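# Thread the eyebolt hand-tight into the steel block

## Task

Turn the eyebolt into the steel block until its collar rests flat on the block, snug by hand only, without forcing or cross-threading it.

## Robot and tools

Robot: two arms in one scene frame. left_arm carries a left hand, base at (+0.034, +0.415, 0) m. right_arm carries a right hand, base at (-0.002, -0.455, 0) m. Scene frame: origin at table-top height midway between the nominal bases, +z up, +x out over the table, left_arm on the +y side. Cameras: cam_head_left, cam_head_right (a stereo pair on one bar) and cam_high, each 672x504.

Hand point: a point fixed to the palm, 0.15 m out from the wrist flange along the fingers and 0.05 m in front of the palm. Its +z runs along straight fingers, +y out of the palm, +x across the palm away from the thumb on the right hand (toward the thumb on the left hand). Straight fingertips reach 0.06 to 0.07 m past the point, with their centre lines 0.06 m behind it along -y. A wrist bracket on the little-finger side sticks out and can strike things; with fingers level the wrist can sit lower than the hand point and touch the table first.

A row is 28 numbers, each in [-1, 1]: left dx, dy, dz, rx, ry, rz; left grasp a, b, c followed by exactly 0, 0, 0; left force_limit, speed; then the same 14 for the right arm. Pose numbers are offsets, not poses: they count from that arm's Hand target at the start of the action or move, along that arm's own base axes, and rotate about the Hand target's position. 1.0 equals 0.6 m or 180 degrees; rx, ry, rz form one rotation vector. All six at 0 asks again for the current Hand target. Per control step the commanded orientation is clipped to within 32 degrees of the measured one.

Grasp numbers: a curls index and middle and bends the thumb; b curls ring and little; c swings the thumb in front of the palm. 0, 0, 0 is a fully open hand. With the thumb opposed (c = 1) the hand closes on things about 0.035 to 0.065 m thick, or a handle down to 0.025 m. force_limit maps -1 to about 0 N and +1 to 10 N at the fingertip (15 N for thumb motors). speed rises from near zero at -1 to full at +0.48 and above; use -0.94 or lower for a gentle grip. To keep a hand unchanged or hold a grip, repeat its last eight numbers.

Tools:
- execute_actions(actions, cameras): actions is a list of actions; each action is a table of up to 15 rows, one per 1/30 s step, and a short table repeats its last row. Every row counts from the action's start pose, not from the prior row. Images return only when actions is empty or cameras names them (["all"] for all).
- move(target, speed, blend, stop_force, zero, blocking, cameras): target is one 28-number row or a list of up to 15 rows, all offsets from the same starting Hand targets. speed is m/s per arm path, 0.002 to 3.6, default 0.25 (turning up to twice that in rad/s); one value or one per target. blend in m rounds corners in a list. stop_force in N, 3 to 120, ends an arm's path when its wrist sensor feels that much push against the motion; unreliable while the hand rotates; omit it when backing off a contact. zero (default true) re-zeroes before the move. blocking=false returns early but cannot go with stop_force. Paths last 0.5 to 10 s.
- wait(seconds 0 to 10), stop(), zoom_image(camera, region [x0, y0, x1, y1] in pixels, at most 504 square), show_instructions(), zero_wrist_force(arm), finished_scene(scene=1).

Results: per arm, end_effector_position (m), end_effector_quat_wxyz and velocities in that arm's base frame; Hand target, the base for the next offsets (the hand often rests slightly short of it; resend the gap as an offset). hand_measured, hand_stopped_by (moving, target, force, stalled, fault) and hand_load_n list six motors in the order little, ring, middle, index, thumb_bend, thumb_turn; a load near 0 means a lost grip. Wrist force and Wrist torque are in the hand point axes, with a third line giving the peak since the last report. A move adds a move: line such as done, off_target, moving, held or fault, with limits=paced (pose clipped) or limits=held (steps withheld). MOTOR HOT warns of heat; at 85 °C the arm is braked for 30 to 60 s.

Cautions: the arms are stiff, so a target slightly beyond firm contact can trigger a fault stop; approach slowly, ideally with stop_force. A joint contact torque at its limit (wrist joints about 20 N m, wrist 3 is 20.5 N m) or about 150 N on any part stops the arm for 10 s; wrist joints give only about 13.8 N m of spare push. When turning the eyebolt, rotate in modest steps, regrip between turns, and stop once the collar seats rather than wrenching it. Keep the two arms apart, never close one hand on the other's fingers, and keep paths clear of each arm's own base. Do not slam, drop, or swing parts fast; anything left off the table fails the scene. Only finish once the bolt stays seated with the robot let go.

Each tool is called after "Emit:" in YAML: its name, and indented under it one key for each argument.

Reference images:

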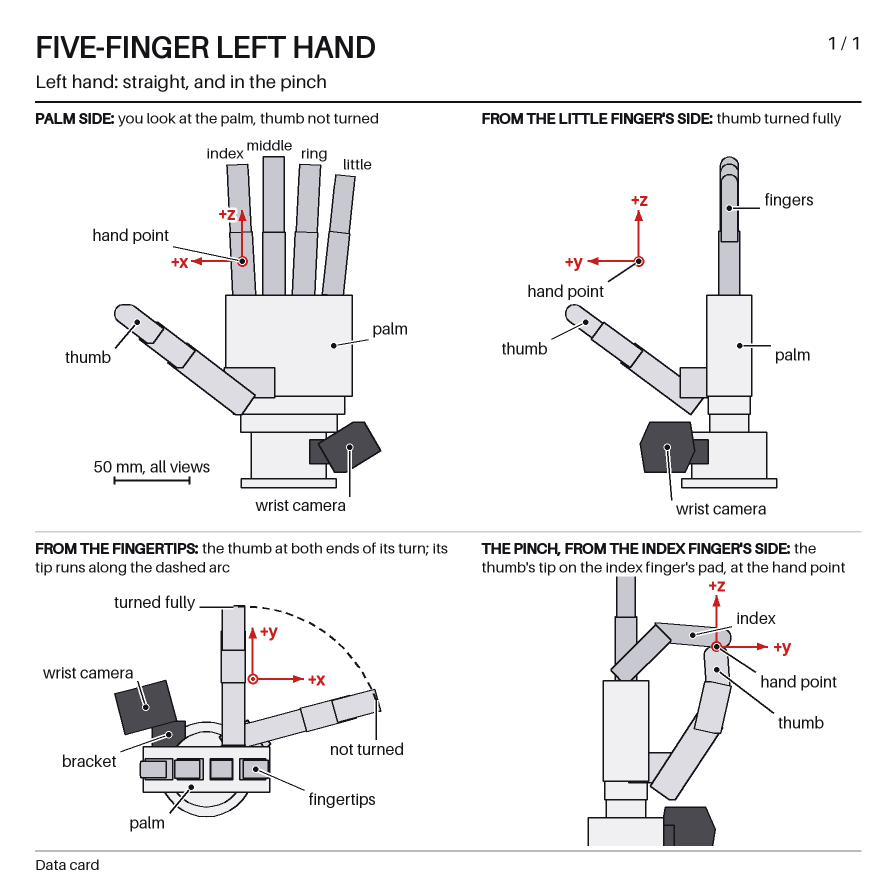

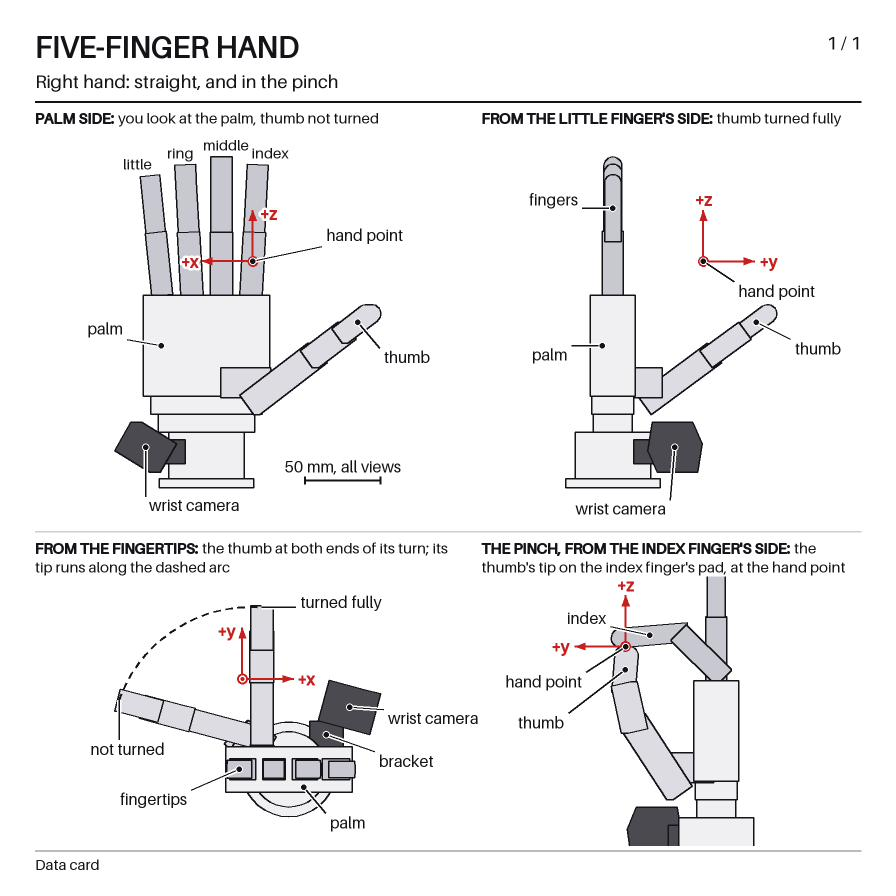

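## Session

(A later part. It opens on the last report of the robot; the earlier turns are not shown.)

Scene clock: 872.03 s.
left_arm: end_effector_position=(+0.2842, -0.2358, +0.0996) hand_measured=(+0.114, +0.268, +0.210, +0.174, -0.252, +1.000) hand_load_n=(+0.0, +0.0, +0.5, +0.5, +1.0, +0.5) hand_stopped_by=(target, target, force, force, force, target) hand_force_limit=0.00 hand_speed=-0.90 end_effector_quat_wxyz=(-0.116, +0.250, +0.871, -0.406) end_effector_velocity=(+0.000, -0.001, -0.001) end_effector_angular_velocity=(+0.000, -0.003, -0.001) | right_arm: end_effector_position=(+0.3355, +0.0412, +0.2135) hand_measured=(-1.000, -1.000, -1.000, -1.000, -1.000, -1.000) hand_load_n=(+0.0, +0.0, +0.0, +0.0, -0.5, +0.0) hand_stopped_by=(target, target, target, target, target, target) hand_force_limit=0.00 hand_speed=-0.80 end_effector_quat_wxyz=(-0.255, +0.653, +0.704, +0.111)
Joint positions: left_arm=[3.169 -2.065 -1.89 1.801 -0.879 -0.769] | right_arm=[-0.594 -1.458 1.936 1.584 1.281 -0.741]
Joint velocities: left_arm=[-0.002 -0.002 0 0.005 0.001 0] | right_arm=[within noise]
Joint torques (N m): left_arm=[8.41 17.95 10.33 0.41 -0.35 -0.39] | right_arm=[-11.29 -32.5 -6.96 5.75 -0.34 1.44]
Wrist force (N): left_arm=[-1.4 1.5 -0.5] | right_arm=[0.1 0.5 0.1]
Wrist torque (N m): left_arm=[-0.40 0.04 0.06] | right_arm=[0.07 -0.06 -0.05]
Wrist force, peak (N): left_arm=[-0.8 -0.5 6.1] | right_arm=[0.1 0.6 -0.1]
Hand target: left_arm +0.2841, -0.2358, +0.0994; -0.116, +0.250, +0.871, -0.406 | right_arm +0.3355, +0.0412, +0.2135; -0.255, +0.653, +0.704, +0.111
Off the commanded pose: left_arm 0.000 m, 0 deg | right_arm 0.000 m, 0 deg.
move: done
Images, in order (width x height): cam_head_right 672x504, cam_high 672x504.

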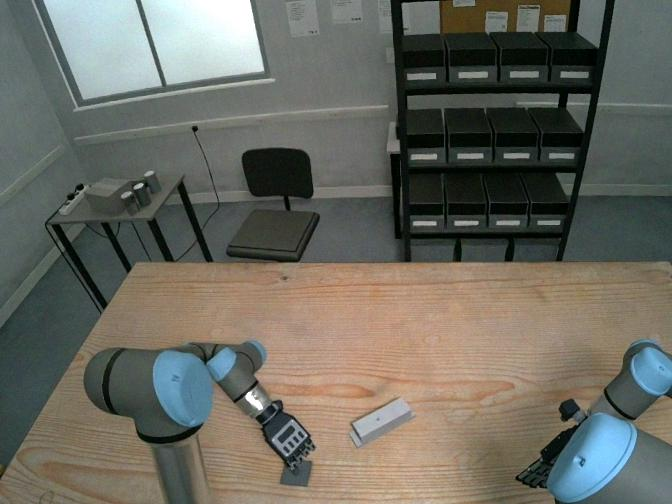

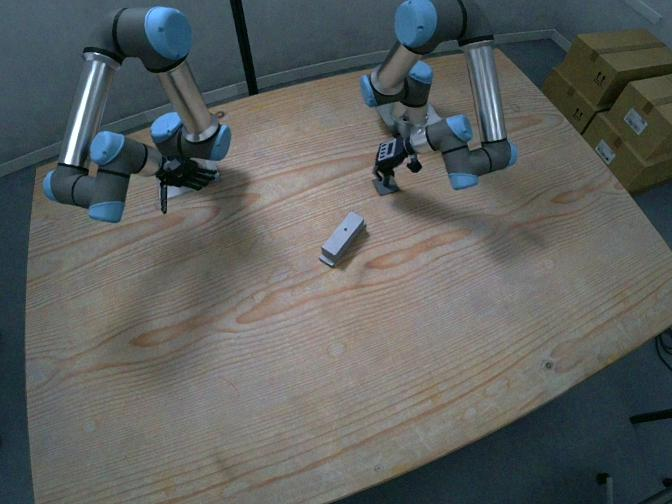

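Emit:
move:
  target: [0,0,0,0,0,0, 0.35,0.6,1,0,0,0, 0.0,0, 0,0,0,0,0,0, 0,0,0,0,0,0, 0,-0.8]

Emit:
move:
  target: [0,0,0.12,0,0,0, 0.35,0.6,1,0,0,0, 0.0,0, 0,0,0,0,0,0, 0,0,0,0,0,0, 0,-0.8]
  speed: 0.2
  cameras: ["all"]

Emit:
zoom_image:
  camera: "cam_high"
  region: [365, 150, 415, 200]

Emit:
zoom_image:
  camera: "cam_head_right"
  region: [270, 440, 330, 500]

Scene clock: 956.90 s.
left_arm: end_effector_position=(+0.2841, -0.2358, +0.0994) hand_measured=(+0.164, +0.192, -0.300, -0.420, -0.568, +1.000) hand_load_n=(+0.0, -0.5, +0.0, +0.0, +0.0, +0.0) hand_stopped_by=(target, target, target, target, target, target) hand_force_limit=0.00 hand_speed=0.00 end_effector_quat_wxyz=(-0.116, +0.250, +0.871, -0.406) | right_arm: end_effector_position=(+0.3355, +0.0412, +0.2135) hand_measured=(-1.000, -1.000, -1.000, -1.000, -1.000, -1.000) hand_load_n=(+0.0, -0.5, +0.0, +0.0, +0.0, +0.0) hand_stopped_by=(target, target, target, target, target, target) hand_force_limit=0.00 hand_speed=-0.80 end_effector_quat_wxyz=(-0.255, +0.653, +0.704, +0.111)
Joint positions: left_arm=[3.169 -2.065 -1.89 1.802 -0.879 -0.769] | right_arm=[-0.594 -1.458 1.936 1.584 1.281 -0.741]
Joint torques (N m): left_arm=[11.32 19.01 2.97 0.02 1.08 1.3] | right_arm=[-9.85 -32.96 -7.24 5.64 -0.48 1.3]
Wrist force (N): left_arm=[-1.3 0.9 -0.7] | right_arm=[0.0 0.5 -0.1]
Wrist torque (N m): left_arm=[-0.43 0.02 0.08] | right_arm=[0.09 -0.03 -0.07]
Wrist force, peak (N): left_arm=[-1.6 1.5 -0.4] | right_arm=[0.2 0.7 -0.1]
Hand target: left_arm +0.2841, -0.2358, +0.0994; -0.116, +0.250, +0.871, -0.406 | right_arm +0.3355, +0.0412, +0.2135; -0.255, +0.653, +0.704, +0.111
Off the commanded pose: left_arm 0.000 m, 0 deg | right_arm 0.000 m, 0 deg.
move: done

Scene clock: 957.80 s.
left_arm: end_effector_position=(+0.2842, -0.2358, +0.1713) hand_measured=(+0.164, +0.192, -0.300, -0.420, -0.568, +1.000) hand_load_n=(-0.5, +0.0, +0.0, +0.0, +0.0, +0.0) hand_stopped_by=(target, target, target, target, target, target) hand_force_limit=0.00 hand_speed=0.00 end_effector_quat_wxyz=(-0.116, +0.250, +0.871, -0.406) | right_arm: end_effector_position=(+0.3355, +0.0412, +0.2135) hand_measured=(-1.000, -1.000, -1.000, -1.000, -1.000, -1.000) hand_load_n=(+0.0, +0.0, +0.0, +0.0, +0.0, +0.0) hand_stopped_by=(target, target, target, target, target, target) hand_force_limit=0.00 hand_speed=-0.80 end_effector_quat_wxyz=(-0.255, +0.653, +0.704, +0.111)
Joint positions: left_arm=[3.169 -1.948 -1.834 1.628 -0.879 -0.769] | right_arm=[-0.594 -1.458 1.936 1.584 1.281 -0.741]
Joint torques (N m): left_arm=[7.91 33.92 5.04 -4.68 -1.04 0.86] | right_arm=[-9.97 -32.88 -6.22 5.76 -0.54 1.38]
Wrist force (N): left_arm=[-1.2 1.2 -1.0] | right_arm=[0.0 0.5 0.0]
Wrist torque (N m): left_arm=[-0.36 0.02 0.08] | right_arm=[0.09 -0.03 -0.06]
Wrist force, peak (N): left_arm=[-1.2 2.4 0.3] | right_arm=[0.3 0.6 0.1]
Hand target: left_arm +0.2841, -0.2358, +0.1714; -0.116, +0.250, +0.871, -0.406 | right_arm +0.3355, +0.0412, +0.2135; -0.255, +0.653, +0.704, +0.111
Off the commanded pose: left_arm 0.000 m, 0 deg | right_arm 0.000 m, 0 deg.
move: done

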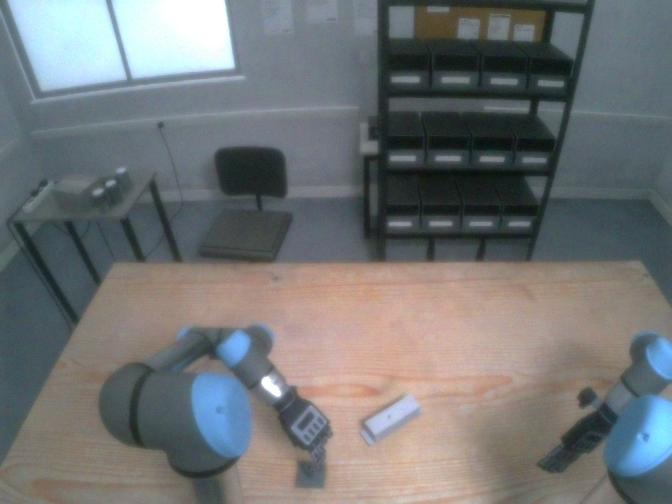

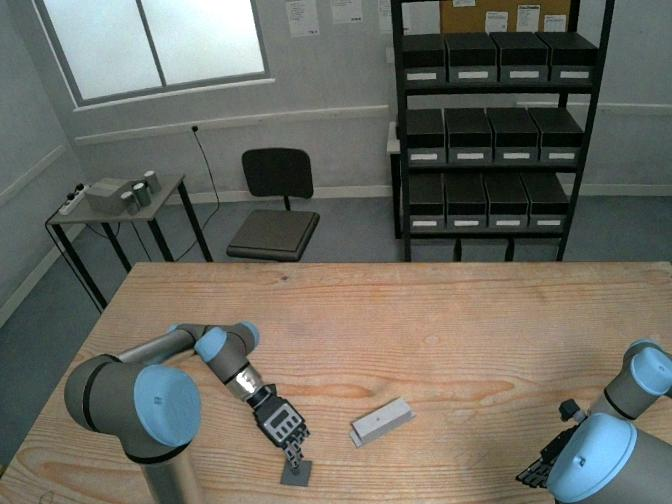

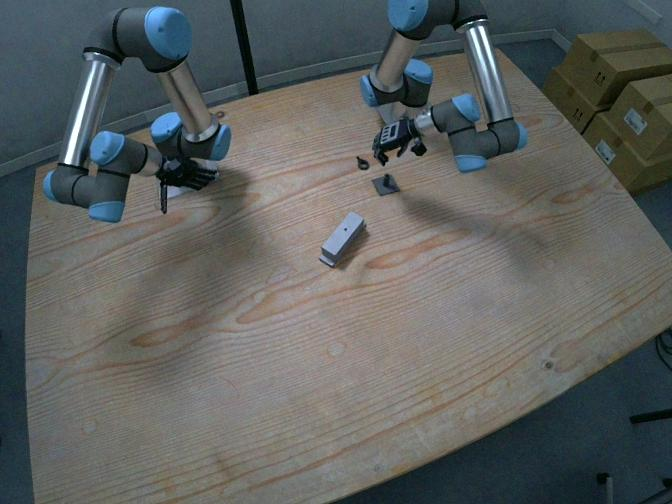

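Scaled by 10.080 from the camera's 672x504 image, which has a finer 960x720 frame.

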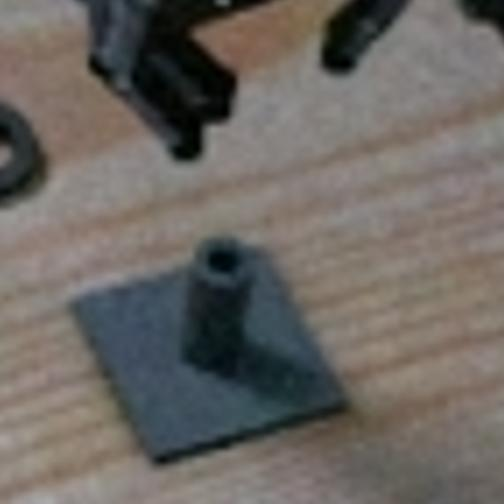

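Scaled by 8.400 from the camera's 672x504 image, which has a finer 960x720 frame.

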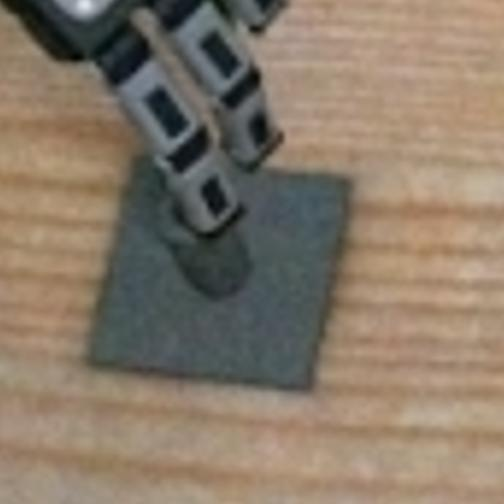

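Emit:
zoom_image:
  camera: "cam_high"
  region: [340, 140, 390, 190]

Emit:
zoom_image:
  camera: "cam_head_right"
  region: [250, 420, 350, 504]

Emit:
zoom_image:
  camera: "cam_head_left"
  region: [270, 420, 370, 504]

Scaled by 10.080 from the camera's 672x504 image, which has a finer 960x720 frame.

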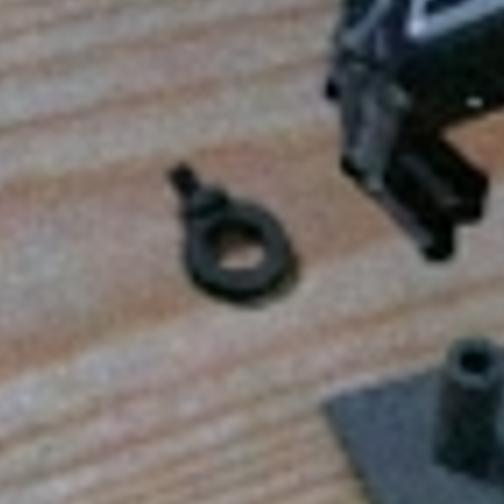

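Scaled by 5.040 from the camera's 672x504 image, which has a finer 960x720 frame.

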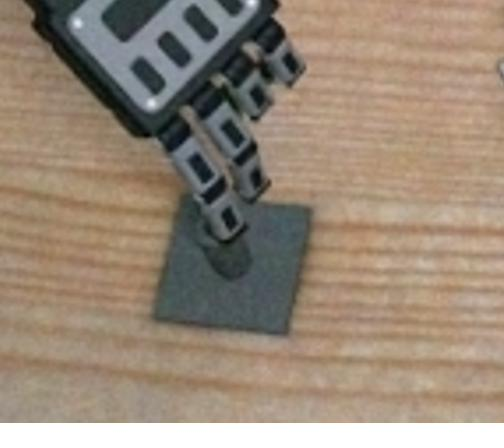

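Scaled by 5.040 from the camera's 672x504 image, which has a finer 960x720 frame.

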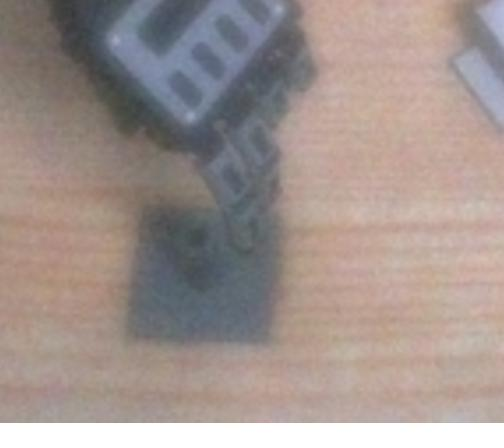

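Emit:
move:
  target:
    - [0.443,0.36,0.217,0,0,0, 0.35,0.6,1,0,0,0, 0.0,0, 0,0,0,0,0,0, 0.35,0.6,1,0,0,0, 0,0]
    - [0.443,0.36,0.217,0,0,0, 0.35,0.6,1,0,0,0, 0.0,0, -0.181,0.9115,-0.139,0.0459,0.3185,-0.3437, 0.35,0.6,1,0,0,0, 0,0]
  speed: 0.4
  blend: 0.05
  cameras: ["all"]

Emit:
zoom_image:
  camera: "cam_high"
  region: [330, 130, 390, 190]

Emit:
zoom_image:
  camera: "cam_head_right"
  region: [250, 404, 350, 504]

Scene clock: 1336.60 s.
left_arm: end_effector_position=(+0.5499, -0.0198, +0.3016) hand_measured=(+0.164, +0.192, -0.300, -0.420, -0.568, +1.000) hand_load_n=(+0.0, +0.0, +0.0, +0.0, +0.0, +0.0) hand_stopped_by=(target, target, target, target, target, target) hand_force_limit=0.00 hand_speed=0.00 end_effector_quat_wxyz=(-0.116, +0.250, +0.871, -0.406) | right_arm: end_effector_position=(+0.2269, +0.5880, +0.1302) hand_measured=(+0.164, +0.192, -0.300, -0.420, -0.568, +1.000) hand_load_n=(+0.0, +0.0, +0.0, +0.0, +0.0, +0.0) hand_stopped_by=(target, target, target, target, target, target) hand_force_limit=0.00 hand_speed=0.00 end_effector_quat_wxyz=(-0.498, +0.863, +0.075, -0.044)
Joint positions: left_arm=[3.485 -2.464 -0.649 0.79 -1.076 -0.47] | right_arm=[0.686 -1.071 1.502 0.437 0.714 2.415]
Joint torques (N m): left_arm=[8.57 33.9 31.32 -5.51 1.68 1.39] | right_arm=[9.99 -33.54 -26.27 -1.78 -0.05 1.56]
Wrist force (N): left_arm=[-0.7 0.9 -1.1] | right_arm=[0.2 -0.7 0.8]
Wrist torque (N m): left_arm=[-0.40 -0.05 0.06] | right_arm=[-0.13 -0.07 -0.06]
Wrist force, peak (N): left_arm=[0.6 4.2 -4.6] | right_arm=[-3.2 -3.3 3.8]
Hand target: left_arm +0.5499, -0.0198, +0.3016; -0.116, +0.250, +0.871, -0.406 | right_arm +0.2269, +0.5881, +0.1301; -0.498, +0.863, +0.075, -0.044
Off the commanded pose: left_arm 0.000 m, 0 deg | right_arm 0.000 m, 0 deg.
move: done; blend cut to 0 m at target 1

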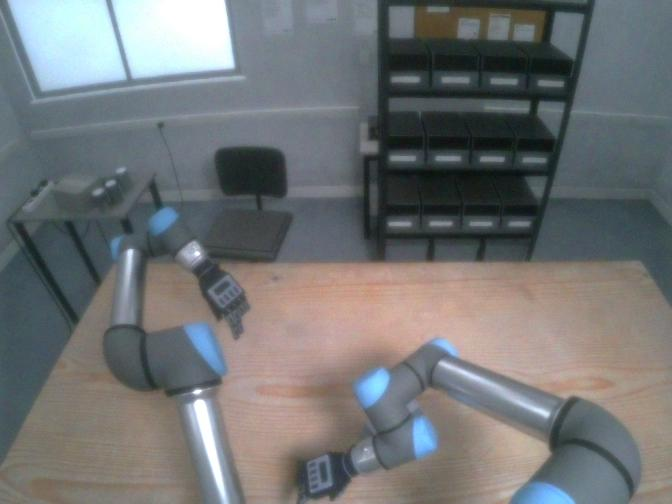

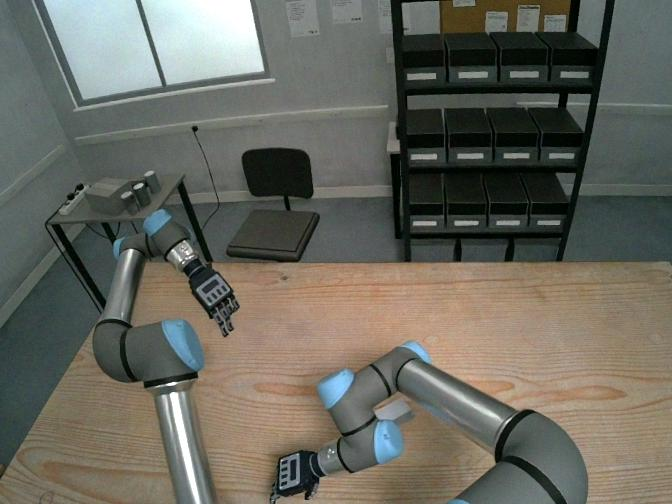

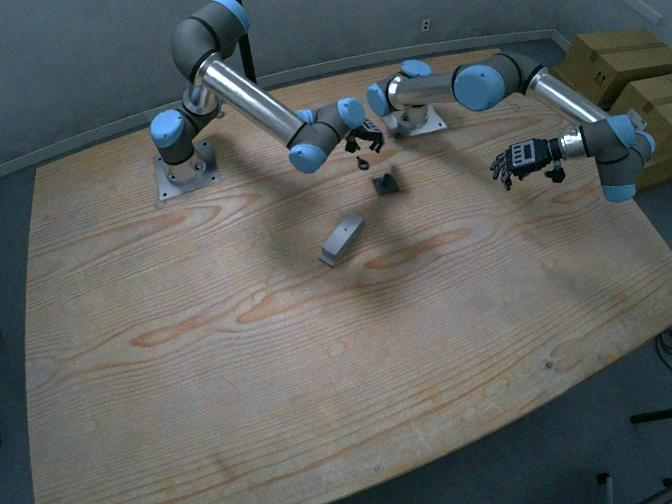

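Scaled by 8.400 from the camera's 672x504 image, which has a finer 960x720 frame.

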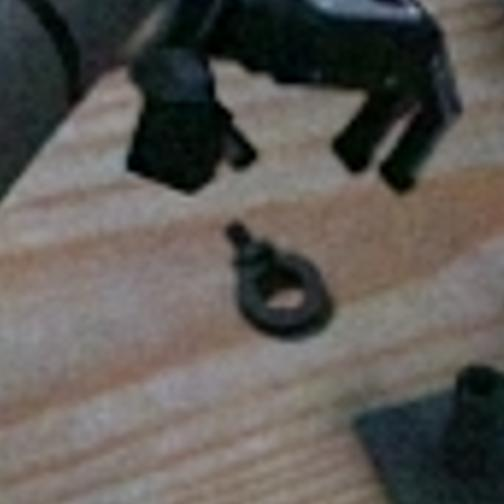

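Scaled by 5.040 from the camera's 672x504 image, which has a finer 960x720 frame.

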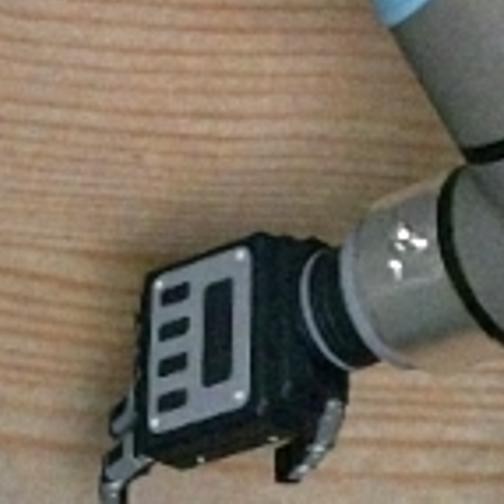

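Emit:
move:
  target: [0,0,0,0,0,0, 0.35,0.6,1,0,0,0, 0.0,0, 0.0012,-0.001,-0.1168,0.0371,-0.0544,-0.0025, 0.38,0.4,1,0,0,0, 0,0]
  speed: 0.15
  cameras: ["cam_high","cam_head_right"]

Emit:
zoom_image:
  camera: "cam_high"
  region: [335, 130, 395, 190]

Scene clock: 1436.37 s.
left_arm: end_effector_position=(+0.5499, -0.0198, +0.3016) hand_measured=(+0.164, +0.192, -0.300, -0.420, -0.568, +1.000) hand_load_n=(+0.0, +0.0, +0.0, +0.0, +0.0, +0.0) hand_stopped_by=(target, target, target, target, target, target) hand_force_limit=0.00 hand_speed=0.00 end_effector_quat_wxyz=(-0.116, +0.250, +0.871, -0.406) | right_arm: end_effector_position=(+0.2276, +0.5875, +0.0601) hand_measured=(-0.238, -0.184, -0.290, -0.320, -0.486, +1.000) hand_load_n=(-0.5, +0.0, +0.0, +0.0, +0.5, +0.0) hand_stopped_by=(target, target, target, target, target, target) hand_force_limit=0.00 hand_speed=0.00 end_effector_quat_wxyz=(-0.539, +0.833, +0.116, +0.036) end_effector_velocity=(+0.001, +0.001, +0.000) end_effector_angular_velocity=(+0.004, -0.005, +0.001)
Joint positions: left_arm=[3.485 -2.464 -0.649 0.79 -1.076 -0.47] | right_arm=[0.692 -1.087 1.736 0.017 0.737 2.41]
Joint velocities: left_arm=[within noise] | right_arm=[0 0 0 -0.006 -0.001 -0.001]
Joint torques (N m): left_arm=[7.1 34.06 33.1 -5.38 1.43 1.05] | right_arm=[-2.02 -26.74 -9.04 -2.35 -1.97 -1.66]
Wrist force (N): left_arm=[-0.7 1.1 -1.1] | right_arm=[0.2 -0.4 0.9]
Wrist torque (N m): left_arm=[-0.37 -0.06 0.06] | right_arm=[-0.11 -0.08 0.07]
Wrist force, peak (N): left_arm=[-0.9 1.2 -1.4] | right_arm=[0.4 -1.8 0.4]
Hand target: left_arm +0.5499, -0.0198, +0.3016; -0.116, +0.250, +0.871, -0.406 | right_arm +0.2276, +0.5875, +0.0601; -0.539, +0.833, +0.116, +0.036
Off the commanded pose: left_arm 0.000 m, 0 deg | right_arm 0.000 m, 0 deg.
move: done
Images, in order (width x height): cam_head_right 672x504, cam_high 672x504.

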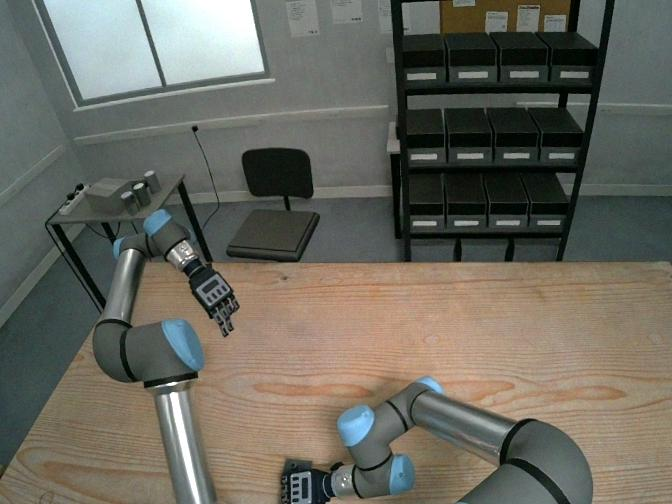

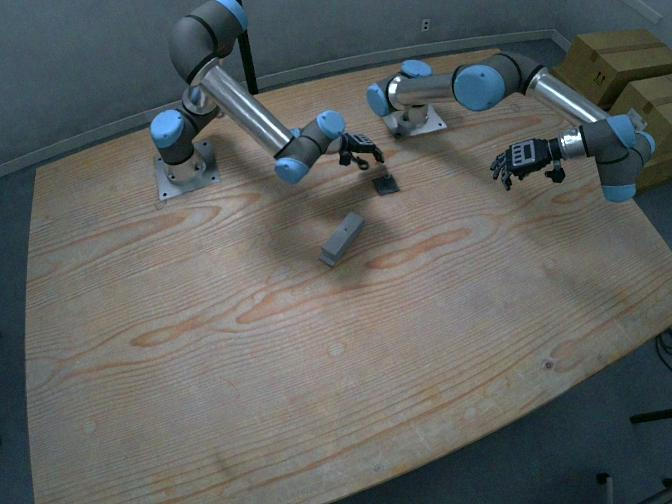

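Scaled by 8.400 from the camera's 672x504 image, which has a finer 960x720 frame.

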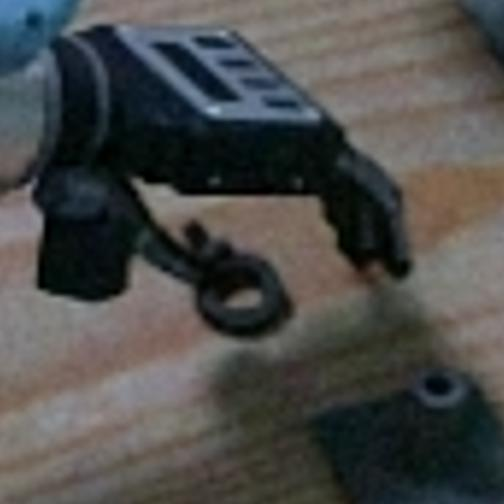

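Emit:
move:
  target: [0,0,0,0,0,0, 0.35,0.6,1,0,0,0, 0.0,0, 0.0033,0,-0.0727,0,0,0, 0.38,0.4,1,0,0,0, 0,0]
  speed: 0.05
  stop_force: 5
  cameras: ["cam_high"]

Emit:
zoom_image:
  camera: "cam_high"
  region: [335, 130, 395, 190]

Scene clock: 1462.90 s.
left_arm: end_effector_position=(+0.5499, -0.0198, +0.3016) hand_measured=(+0.164, +0.192, -0.300, -0.420, -0.568, +1.000) hand_load_n=(+0.0, +0.0, +0.0, +0.0, +0.0, +0.0) hand_stopped_by=(target, target, target, target, target, target) hand_force_limit=0.00 hand_speed=0.00 end_effector_quat_wxyz=(-0.116, +0.250, +0.871, -0.406) | right_arm: end_effector_position=(+0.2293, +0.5875, +0.0229) hand_measured=(-0.238, -0.184, -0.290, -0.320, -0.486, +1.000) hand_load_n=(+0.0, +0.0, +0.0, +0.0, -1.5, +1.0) hand_stopped_by=(target, target, target, target, target, target) hand_force_limit=0.00 hand_speed=0.00 end_effector_quat_wxyz=(-0.539, +0.833, +0.116, +0.036)
Joint positions: left_arm=[3.485 -2.464 -0.649 0.79 -1.076 -0.47] | right_arm=[0.69 -1.029 1.761 -0.064 0.735 2.408]
Joint torques (N m): left_arm=[6.58 34.19 31.28 -5.72 1.04 0.89] | right_arm=[10.17 -24.45 -23.27 -2.25 0.45 1.48]
Wrist force (N): left_arm=[-0.6 0.7 -1.3] | right_arm=[-0.2 -1.9 0.7]
Wrist torque (N m): left_arm=[-0.41 -0.08 0.08] | right_arm=[-0.20 -0.04 0.06]
Wrist force, peak (N): left_arm=[-0.7 1.1 -1.4] | right_arm=[4.0 -21.1 -18.9]
Hand target: left_arm +0.5499, -0.0198, +0.3016; -0.116, +0.250, +0.871, -0.406 | right_arm +0.2293, +0.5875, +0.0229; -0.539, +0.833, +0.116, +0.036 (not the last commanded pose)
Off the commanded pose: left_arm 0.000 m, 0 deg | right_arm 0.007 m, 0 deg.
move: contact (right_arm)
Images, in order (width x height): cam_high 672x504.

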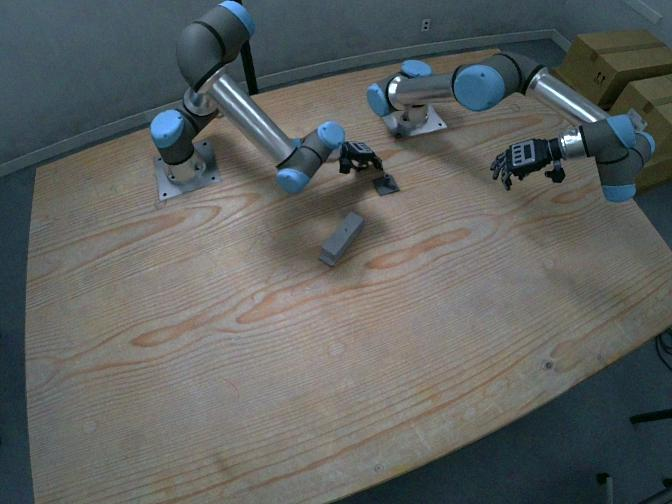

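Scaled by 8.400 from the camera's 672x504 image, which has a finer 960x720 frame.

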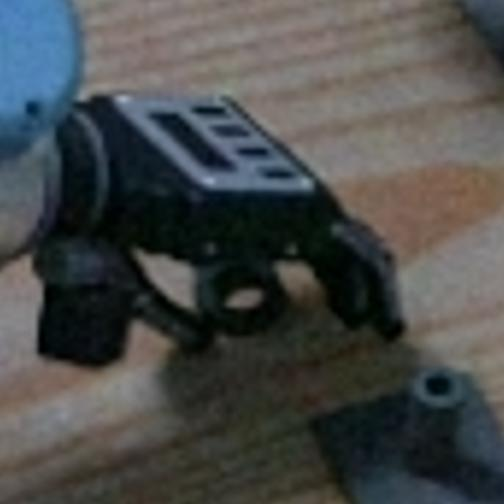

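Emit:
zoom_image:
  camera: "cam_high"
  region: [345, 150, 385, 180]

Scaled by 12.600 from the camera's 672x504 image, which has a finer 960x720 frame.

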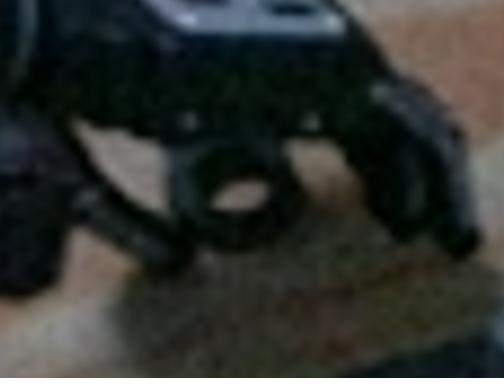

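Emit:
move:
  target: [0,0,0,0,0,0, 0.35,0.6,1,0,0,0, 0.0,0, -0.0066,-0.0012,0.0008,0,0,0, 0.38,0.4,1,0,0,0, 0,0]
  speed: 0.05

Emit:
move:
  target: [0,0,0,0,0,0, 0.35,0.6,1,0,0,0, 0.0,0, 0,0,0,0,0,0, 0.63,0.8,1,0,0,0, -0.4,-0.85]
  speed: 0.05
  cameras: ["cam_high"]

Emit:
zoom_image:
  camera: "cam_high"
  region: [345, 150, 385, 180]

Scene clock: 1549.97 s.
left_arm: end_effector_position=(+0.5499, -0.0198, +0.3016) hand_measured=(+0.164, +0.192, -0.300, -0.420, -0.568, +1.000) hand_load_n=(-0.5, +0.0, +0.5, +0.0, +0.0, +0.0) hand_stopped_by=(target, target, target, target, target, target) hand_force_limit=0.00 hand_speed=0.00 end_effector_quat_wxyz=(-0.116, +0.250, +0.871, -0.406) | right_arm: end_effector_position=(+0.2252, +0.5867, +0.0234) hand_measured=(-0.238, -0.184, -0.290, -0.320, -0.486, +1.000) hand_load_n=(+0.0, +0.0, +0.0, +0.0, -0.5, -0.5) hand_stopped_by=(target, target, target, target, target, target) hand_force_limit=0.00 hand_speed=0.00 end_effector_quat_wxyz=(-0.539, +0.833, +0.116, +0.036)
Joint positions: left_arm=[3.485 -2.464 -0.649 0.79 -1.076 -0.47] | right_arm=[0.694 -1.035 1.77 -0.07 0.739 2.412]
Joint torques (N m): left_arm=[5.86 33.57 31.31 -5.36 0.72 0.92] | right_arm=[4.55 -44.42 -18.17 -0.76 -0.38 0.46]
Wrist force (N): left_arm=[-0.7 0.8 -1.3] | right_arm=[0.5 -1.2 1.2]
Wrist torque (N m): left_arm=[-0.40 -0.07 0.07] | right_arm=[-0.20 -0.05 0.04]
Wrist force, peak (N): left_arm=[-0.7 1.1 -1.5] | right_arm=[1.2 -2.9 0.9]
Hand target: left_arm +0.5499, -0.0198, +0.3016; -0.116, +0.250, +0.871, -0.406 | right_arm +0.2253, +0.5868, +0.0234; -0.539, +0.833, +0.116, +0.036
Off the commanded pose: left_arm 0.000 m, 0 deg | right_arm 0.000 m, 0 deg.
move: done

Scene clock: 1552.17 s.
left_arm: end_effector_position=(+0.5499, -0.0198, +0.3016) hand_measured=(+0.164, +0.192, -0.300, -0.420, -0.568, +1.000) hand_load_n=(+0.0, +0.0, +0.0, +0.0, +0.0, +0.0) hand_stopped_by=(target, target, target, target, target, target) hand_force_limit=0.00 hand_speed=0.00 end_effector_quat_wxyz=(-0.116, +0.250, +0.871, -0.406) | right_arm: end_effector_position=(+0.2253, +0.5868, +0.0234) hand_measured=(+0.536, +0.614, -0.112, -0.100, -0.420, +1.000) hand_load_n=(+0.0, +0.0, +0.5, +8.5, +7.0, -0.5) hand_stopped_by=(target, target, force, force, force, target) hand_force_limit=-0.40 hand_speed=-0.85 end_effector_quat_wxyz=(-0.539, +0.833, +0.116, +0.036)
Joint positions: left_arm=[3.485 -2.464 -0.649 0.79 -1.076 -0.47] | right_arm=[0.694 -1.035 1.77 -0.07 0.739 2.412]
Joint torques (N m): left_arm=[6.22 33.11 32.03 -5.58 0.39 0.8] | right_arm=[-10.67 -21.98 -21.21 3.31 -1.26 -1.62]
Wrist force (N): left_arm=[-0.7 1.0 -1.2] | right_arm=[0.4 -3.5 0.2]
Wrist torque (N m): left_arm=[-0.37 -0.06 0.06] | right_arm=[-0.17 -0.03 0.04]
Wrist force, peak (N): left_arm=[-0.8 1.3 -1.3] | right_arm=[0.2 -3.8 0.0]
Hand target: left_arm +0.5499, -0.0198, +0.3016; -0.116, +0.250, +0.871, -0.406 | right_arm +0.2253, +0.5868, +0.0234; -0.539, +0.833, +0.116, +0.036
Off the commanded pose: left_arm 0.000 m, 0 deg | right_arm 0.000 m, 0 deg.
move: done
Images, in order (width x height): cam_high 672x504.

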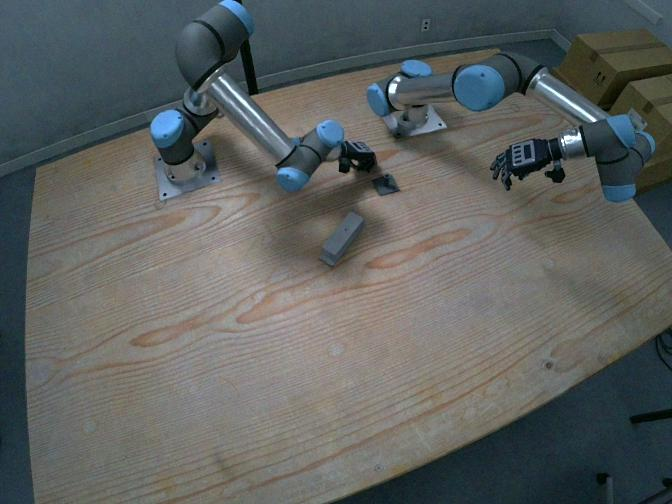

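Scaled by 12.600 from the camera's 672x504 image, which has a finer 960x720 frame.

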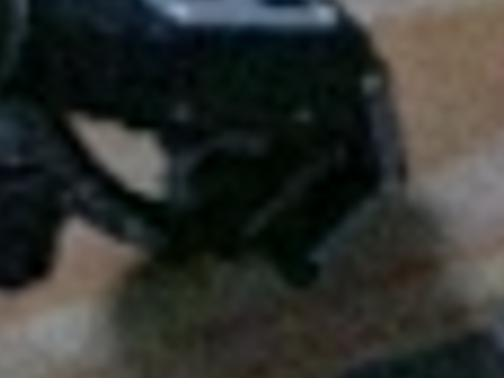

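Emit:
move:
  target: [0,0,0,0,0,0, 0.35,0.6,1,0,0,0, 0.0,0, 0,0,0,0,0,0, 0.66,0.8,1,0,0,0, -0.1,-0.85]
  speed: 0.05

Emit:
move:
  target: [0,0,0,0,0,0, 0.35,0.6,1,0,0,0, 0.0,0, 0,0,0.0333,0,0,0, 0.66,0.8,1,0,0,0, -0.1,-0.85]
  speed: 0.03
  cameras: ["cam_high"]

Emit:
zoom_image:
  camera: "cam_high"
  region: [345, 145, 385, 180]

Scene clock: 1573.73 s.
left_arm: end_effector_position=(+0.5499, -0.0198, +0.3016) hand_measured=(+0.164, +0.192, -0.300, -0.420, -0.568, +1.000) hand_load_n=(+0.5, +0.0, +0.0, +0.0, +0.0, +0.0) hand_stopped_by=(target, target, target, target, target, target) hand_force_limit=0.00 hand_speed=0.00 end_effector_quat_wxyz=(-0.116, +0.250, +0.871, -0.406) | right_arm: end_effector_position=(+0.2253, +0.5868, +0.0234) hand_measured=(+0.534, +0.618, -0.100, -0.100, -0.420, +1.000) hand_load_n=(+0.0, +0.0, +5.0, +6.5, +9.0, +1.0) hand_stopped_by=(target, target, force, force, force, target) hand_force_limit=-0.10 hand_speed=-0.85 end_effector_quat_wxyz=(-0.539, +0.833, +0.116, +0.036)
Joint positions: left_arm=[3.485 -2.464 -0.649 0.79 -1.076 -0.47] | right_arm=[0.694 -1.035 1.77 -0.07 0.739 2.412]
Joint torques (N m): left_arm=[4.31 33.42 31.88 -5.42 0.12 0.64] | right_arm=[-11.3 -21.75 -19.33 3.32 -1.26 -1.57]
Wrist force (N): left_arm=[-0.6 0.7 -1.1] | right_arm=[0.9 -4.7 0.2]
Wrist torque (N m): left_arm=[-0.41 -0.07 0.08] | right_arm=[-0.18 -0.03 0.02]
Wrist force, peak (N): left_arm=[-0.8 1.2 -1.2] | right_arm=[0.7 -5.2 0.2]
Hand target: left_arm +0.5499, -0.0198, +0.3016; -0.116, +0.250, +0.871, -0.406 | right_arm +0.2253, +0.5868, +0.0234; -0.539, +0.833, +0.116, +0.036
Off the commanded pose: left_arm 0.000 m, 0 deg | right_arm 0.000 m, 0 deg.
move: done

Scene clock: 1574.70 s.
left_arm: end_effector_position=(+0.5499, -0.0198, +0.3016) hand_measured=(+0.164, +0.192, -0.300, -0.420, -0.568, +1.000) hand_load_n=(+0.0, +0.0, +0.0, -0.5, +0.0, +0.0) hand_stopped_by=(target, target, target, target, target, target) hand_force_limit=0.00 hand_speed=0.00 end_effector_quat_wxyz=(-0.116, +0.250, +0.871, -0.406) | right_arm: end_effector_position=(+0.2254, +0.5868, +0.0436) hand_measured=(+0.534, +0.618, -0.100, -0.100, -0.420, +1.000) hand_load_n=(+0.0, +0.0, +4.5, +5.5, +10.5, +1.0) hand_stopped_by=(target, target, force, force, force, target) hand_force_limit=-0.10 hand_speed=-0.85 end_effector_quat_wxyz=(-0.540, +0.833, +0.116, +0.036) end_effector_velocity=(+0.000, +0.000, -0.001) end_effector_angular_velocity=(+0.001, -0.002, +0.000)
Joint positions: left_arm=[3.485 -2.464 -0.649 0.79 -1.076 -0.47] | right_arm=[0.694 -1.067 1.756 -0.024 0.739 2.412]
Joint velocities: left_arm=[within noise] | right_arm=[0 0.002 0.001 -0.005 0.001 0]
Joint torques (N m): left_arm=[5.09 34.09 31.72 -5.45 -0.12 0.65] | right_arm=[-10.53 -23.55 -8.65 -2.19 -1.06 1.25]
Wrist force (N): left_arm=[-0.7 1.0 -1.2] | right_arm=[0.1 0.2 1.2]
Wrist torque (N m): left_arm=[-0.37 -0.05 0.06] | right_arm=[-0.10 -0.07 0.07]
Wrist force, peak (N): left_arm=[-0.7 1.2 -1.2] | right_arm=[0.9 -4.9 0.3]
Hand target: left_arm +0.5499, -0.0198, +0.3016; -0.116, +0.250, +0.871, -0.406 | right_arm +0.2253, +0.5868, +0.0434; -0.539, +0.833, +0.116, +0.036
Off the commanded pose: left_arm 0.000 m, 0 deg | right_arm 0.000 m, 0 deg.
move: done
Images, in order (width x height): cam_high 672x504.

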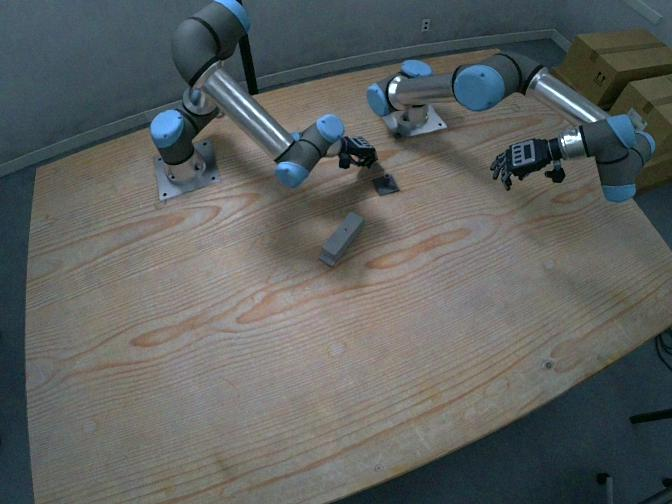

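Scaled by 12.600 from the camera's 672x504 image, which has a finer 960x720 frame.

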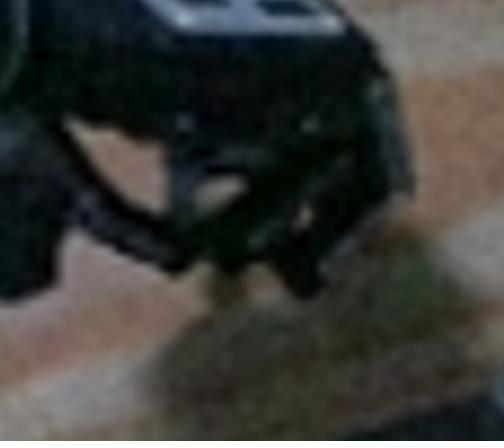

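Emit:
move:
  target:
    - [0,0,0,0,0,0, 0.35,0.6,1,0,0,0, 0.0,0, 0.03,0.01,0.14,0.036,-0.2249,0, 0.66,0.8,1,0,0,0, -0.1,-0.85]
    - [0,0,0,0,0,0, 0.35,0.6,1,0,0,0, 0.0,0, 0.1962,0.062,0.15,0.072,-0.4498,0, 0.66,0.8,1,0,0,0, -0.1,-0.85]
  speed: 0.2
  blend: 0.03
  cameras: ["all"]

Emit:
zoom_image:
  camera: "cam_high"
  region: [360, 140, 410, 190]

Emit:
zoom_image:
  camera: "cam_head_right"
  region: [260, 410, 340, 490]

Scene clock: 1700.57 s.
left_arm: end_effector_position=(+0.5499, -0.0198, +0.3016) hand_measured=(+0.164, +0.192, -0.300, -0.420, -0.568, +1.000) hand_load_n=(+0.0, +0.0, +0.0, +0.0, +0.0, +0.0) hand_stopped_by=(target, target, target, target, target, target) hand_force_limit=0.00 hand_speed=0.00 end_effector_quat_wxyz=(-0.116, +0.250, +0.871, -0.406) | right_arm: end_effector_position=(+0.3431, +0.6239, +0.1332) hand_measured=(+0.534, +0.618, -0.100, -0.100, -0.420, +1.000) hand_load_n=(+0.0, +0.0, +4.5, +5.0, +10.0, +1.5) hand_stopped_by=(target, target, force, force, force, target) hand_force_limit=-0.10 hand_speed=-0.85 end_effector_quat_wxyz=(-0.418, +0.550, +0.433, +0.579)
Joint positions: left_arm=[3.485 -2.464 -0.649 0.79 -1.076 -0.47] | right_arm=[0.778 -1.152 2.002 -0.872 1.056 1.54]
Joint torques (N m): left_arm=[3.79 33.94 31.64 -5.46 -0.84 0.3] | right_arm=[10.61 -50.05 -19.84 -2.16 0.47 -1.52]
Wrist force (N): left_arm=[-0.7 1.0 -1.2] | right_arm=[0.1 -0.2 0.2]
Wrist torque (N m): left_arm=[-0.37 -0.06 0.07] | right_arm=[-0.11 0.00 0.05]
Wrist force, peak (N): left_arm=[-0.9 1.1 -1.5] | right_arm=[0.3 1.3 1.5]
Hand target: left_arm +0.5499, -0.0198, +0.3016; -0.116, +0.250, +0.871, -0.406 | right_arm +0.3430, +0.6240, +0.1334; -0.418, +0.550, +0.433, +0.579
Off the commanded pose: left_arm 0.000 m, 0 deg | right_arm 0.000 m, 0 deg.
move: done

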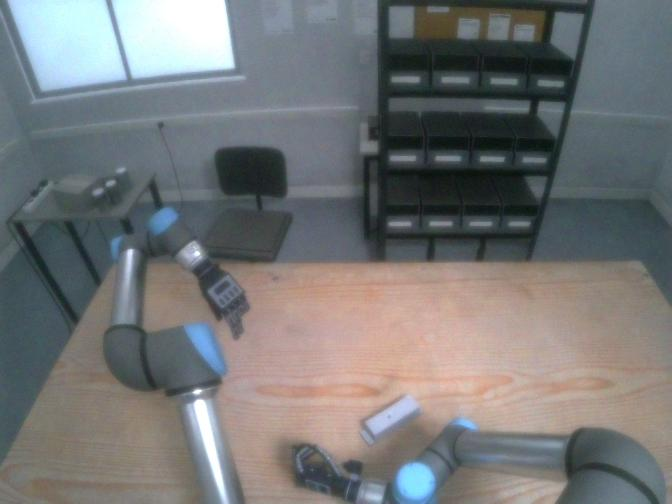

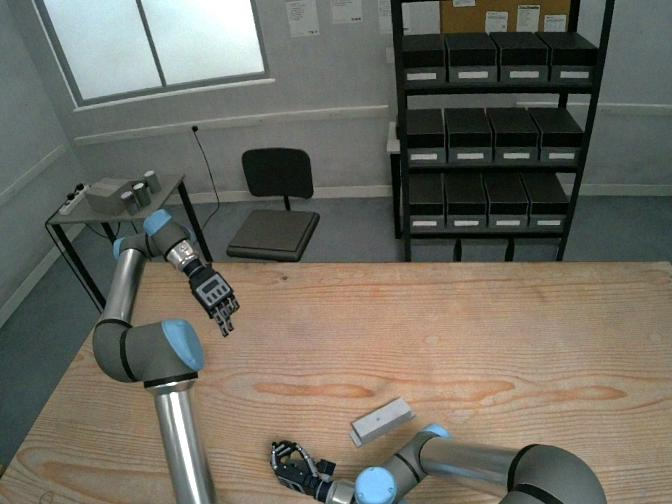

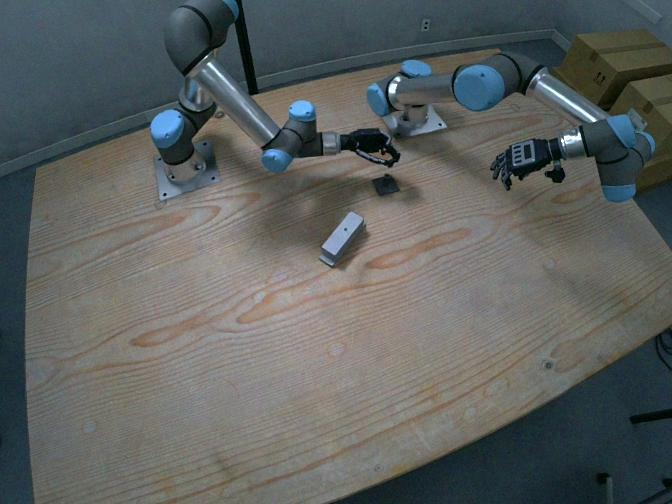

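Scaled by 10.080 from the camera's 672x504 image, which has a finer 960x720 frame.

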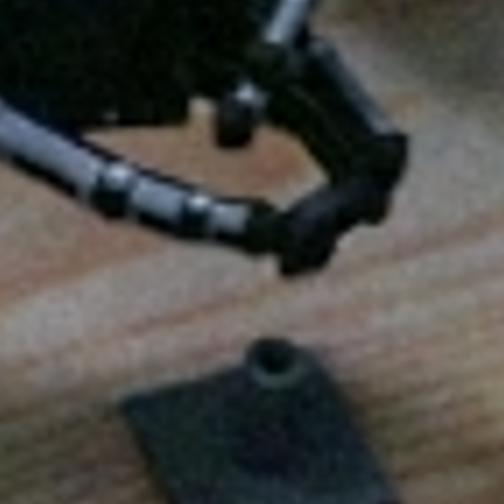

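Scaled by 6.300 from the camera's 672x504 image, which has a finer 960x720 frame.

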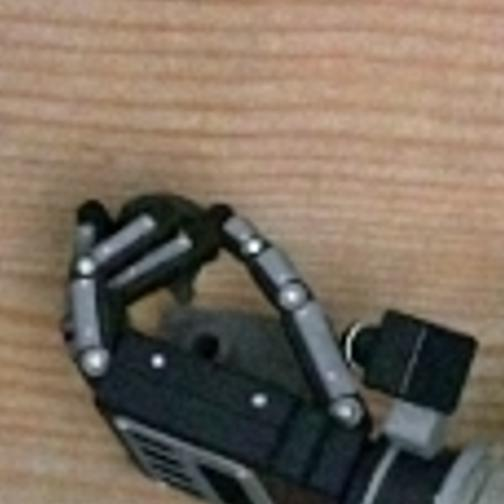

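Emit:
zoom_image:
  camera: "cam_high"
  region: [380, 150, 405, 175]

Emit:
zoom_image:
  camera: "cam_head_right"
  region: [268, 432, 308, 472]

Emit:
zoom_image:
  camera: "cam_head_left"
  region: [280, 430, 340, 490]

Scaled by 20.160 from the camera's 672x504 image, which has a finer 960x720 frame.

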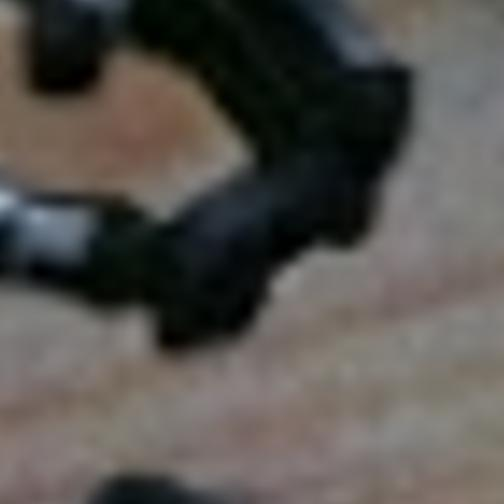

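Scaled by 12.600 from the camera's 672x504 image, which has a finer 960x720 frame.

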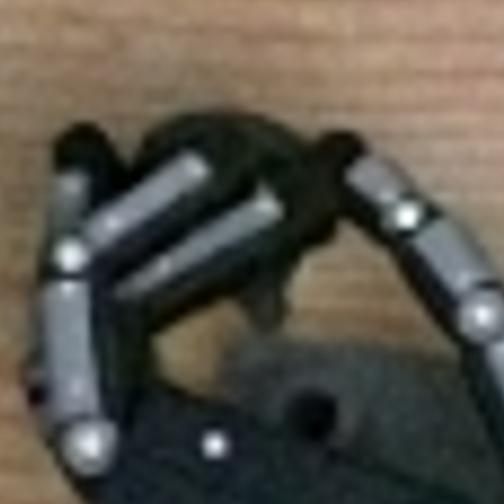

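Scaled by 8.400 from the camera's 672x504 image, which has a finer 960x720 frame.

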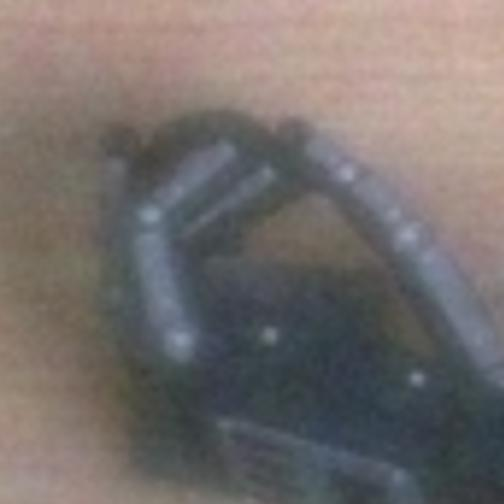

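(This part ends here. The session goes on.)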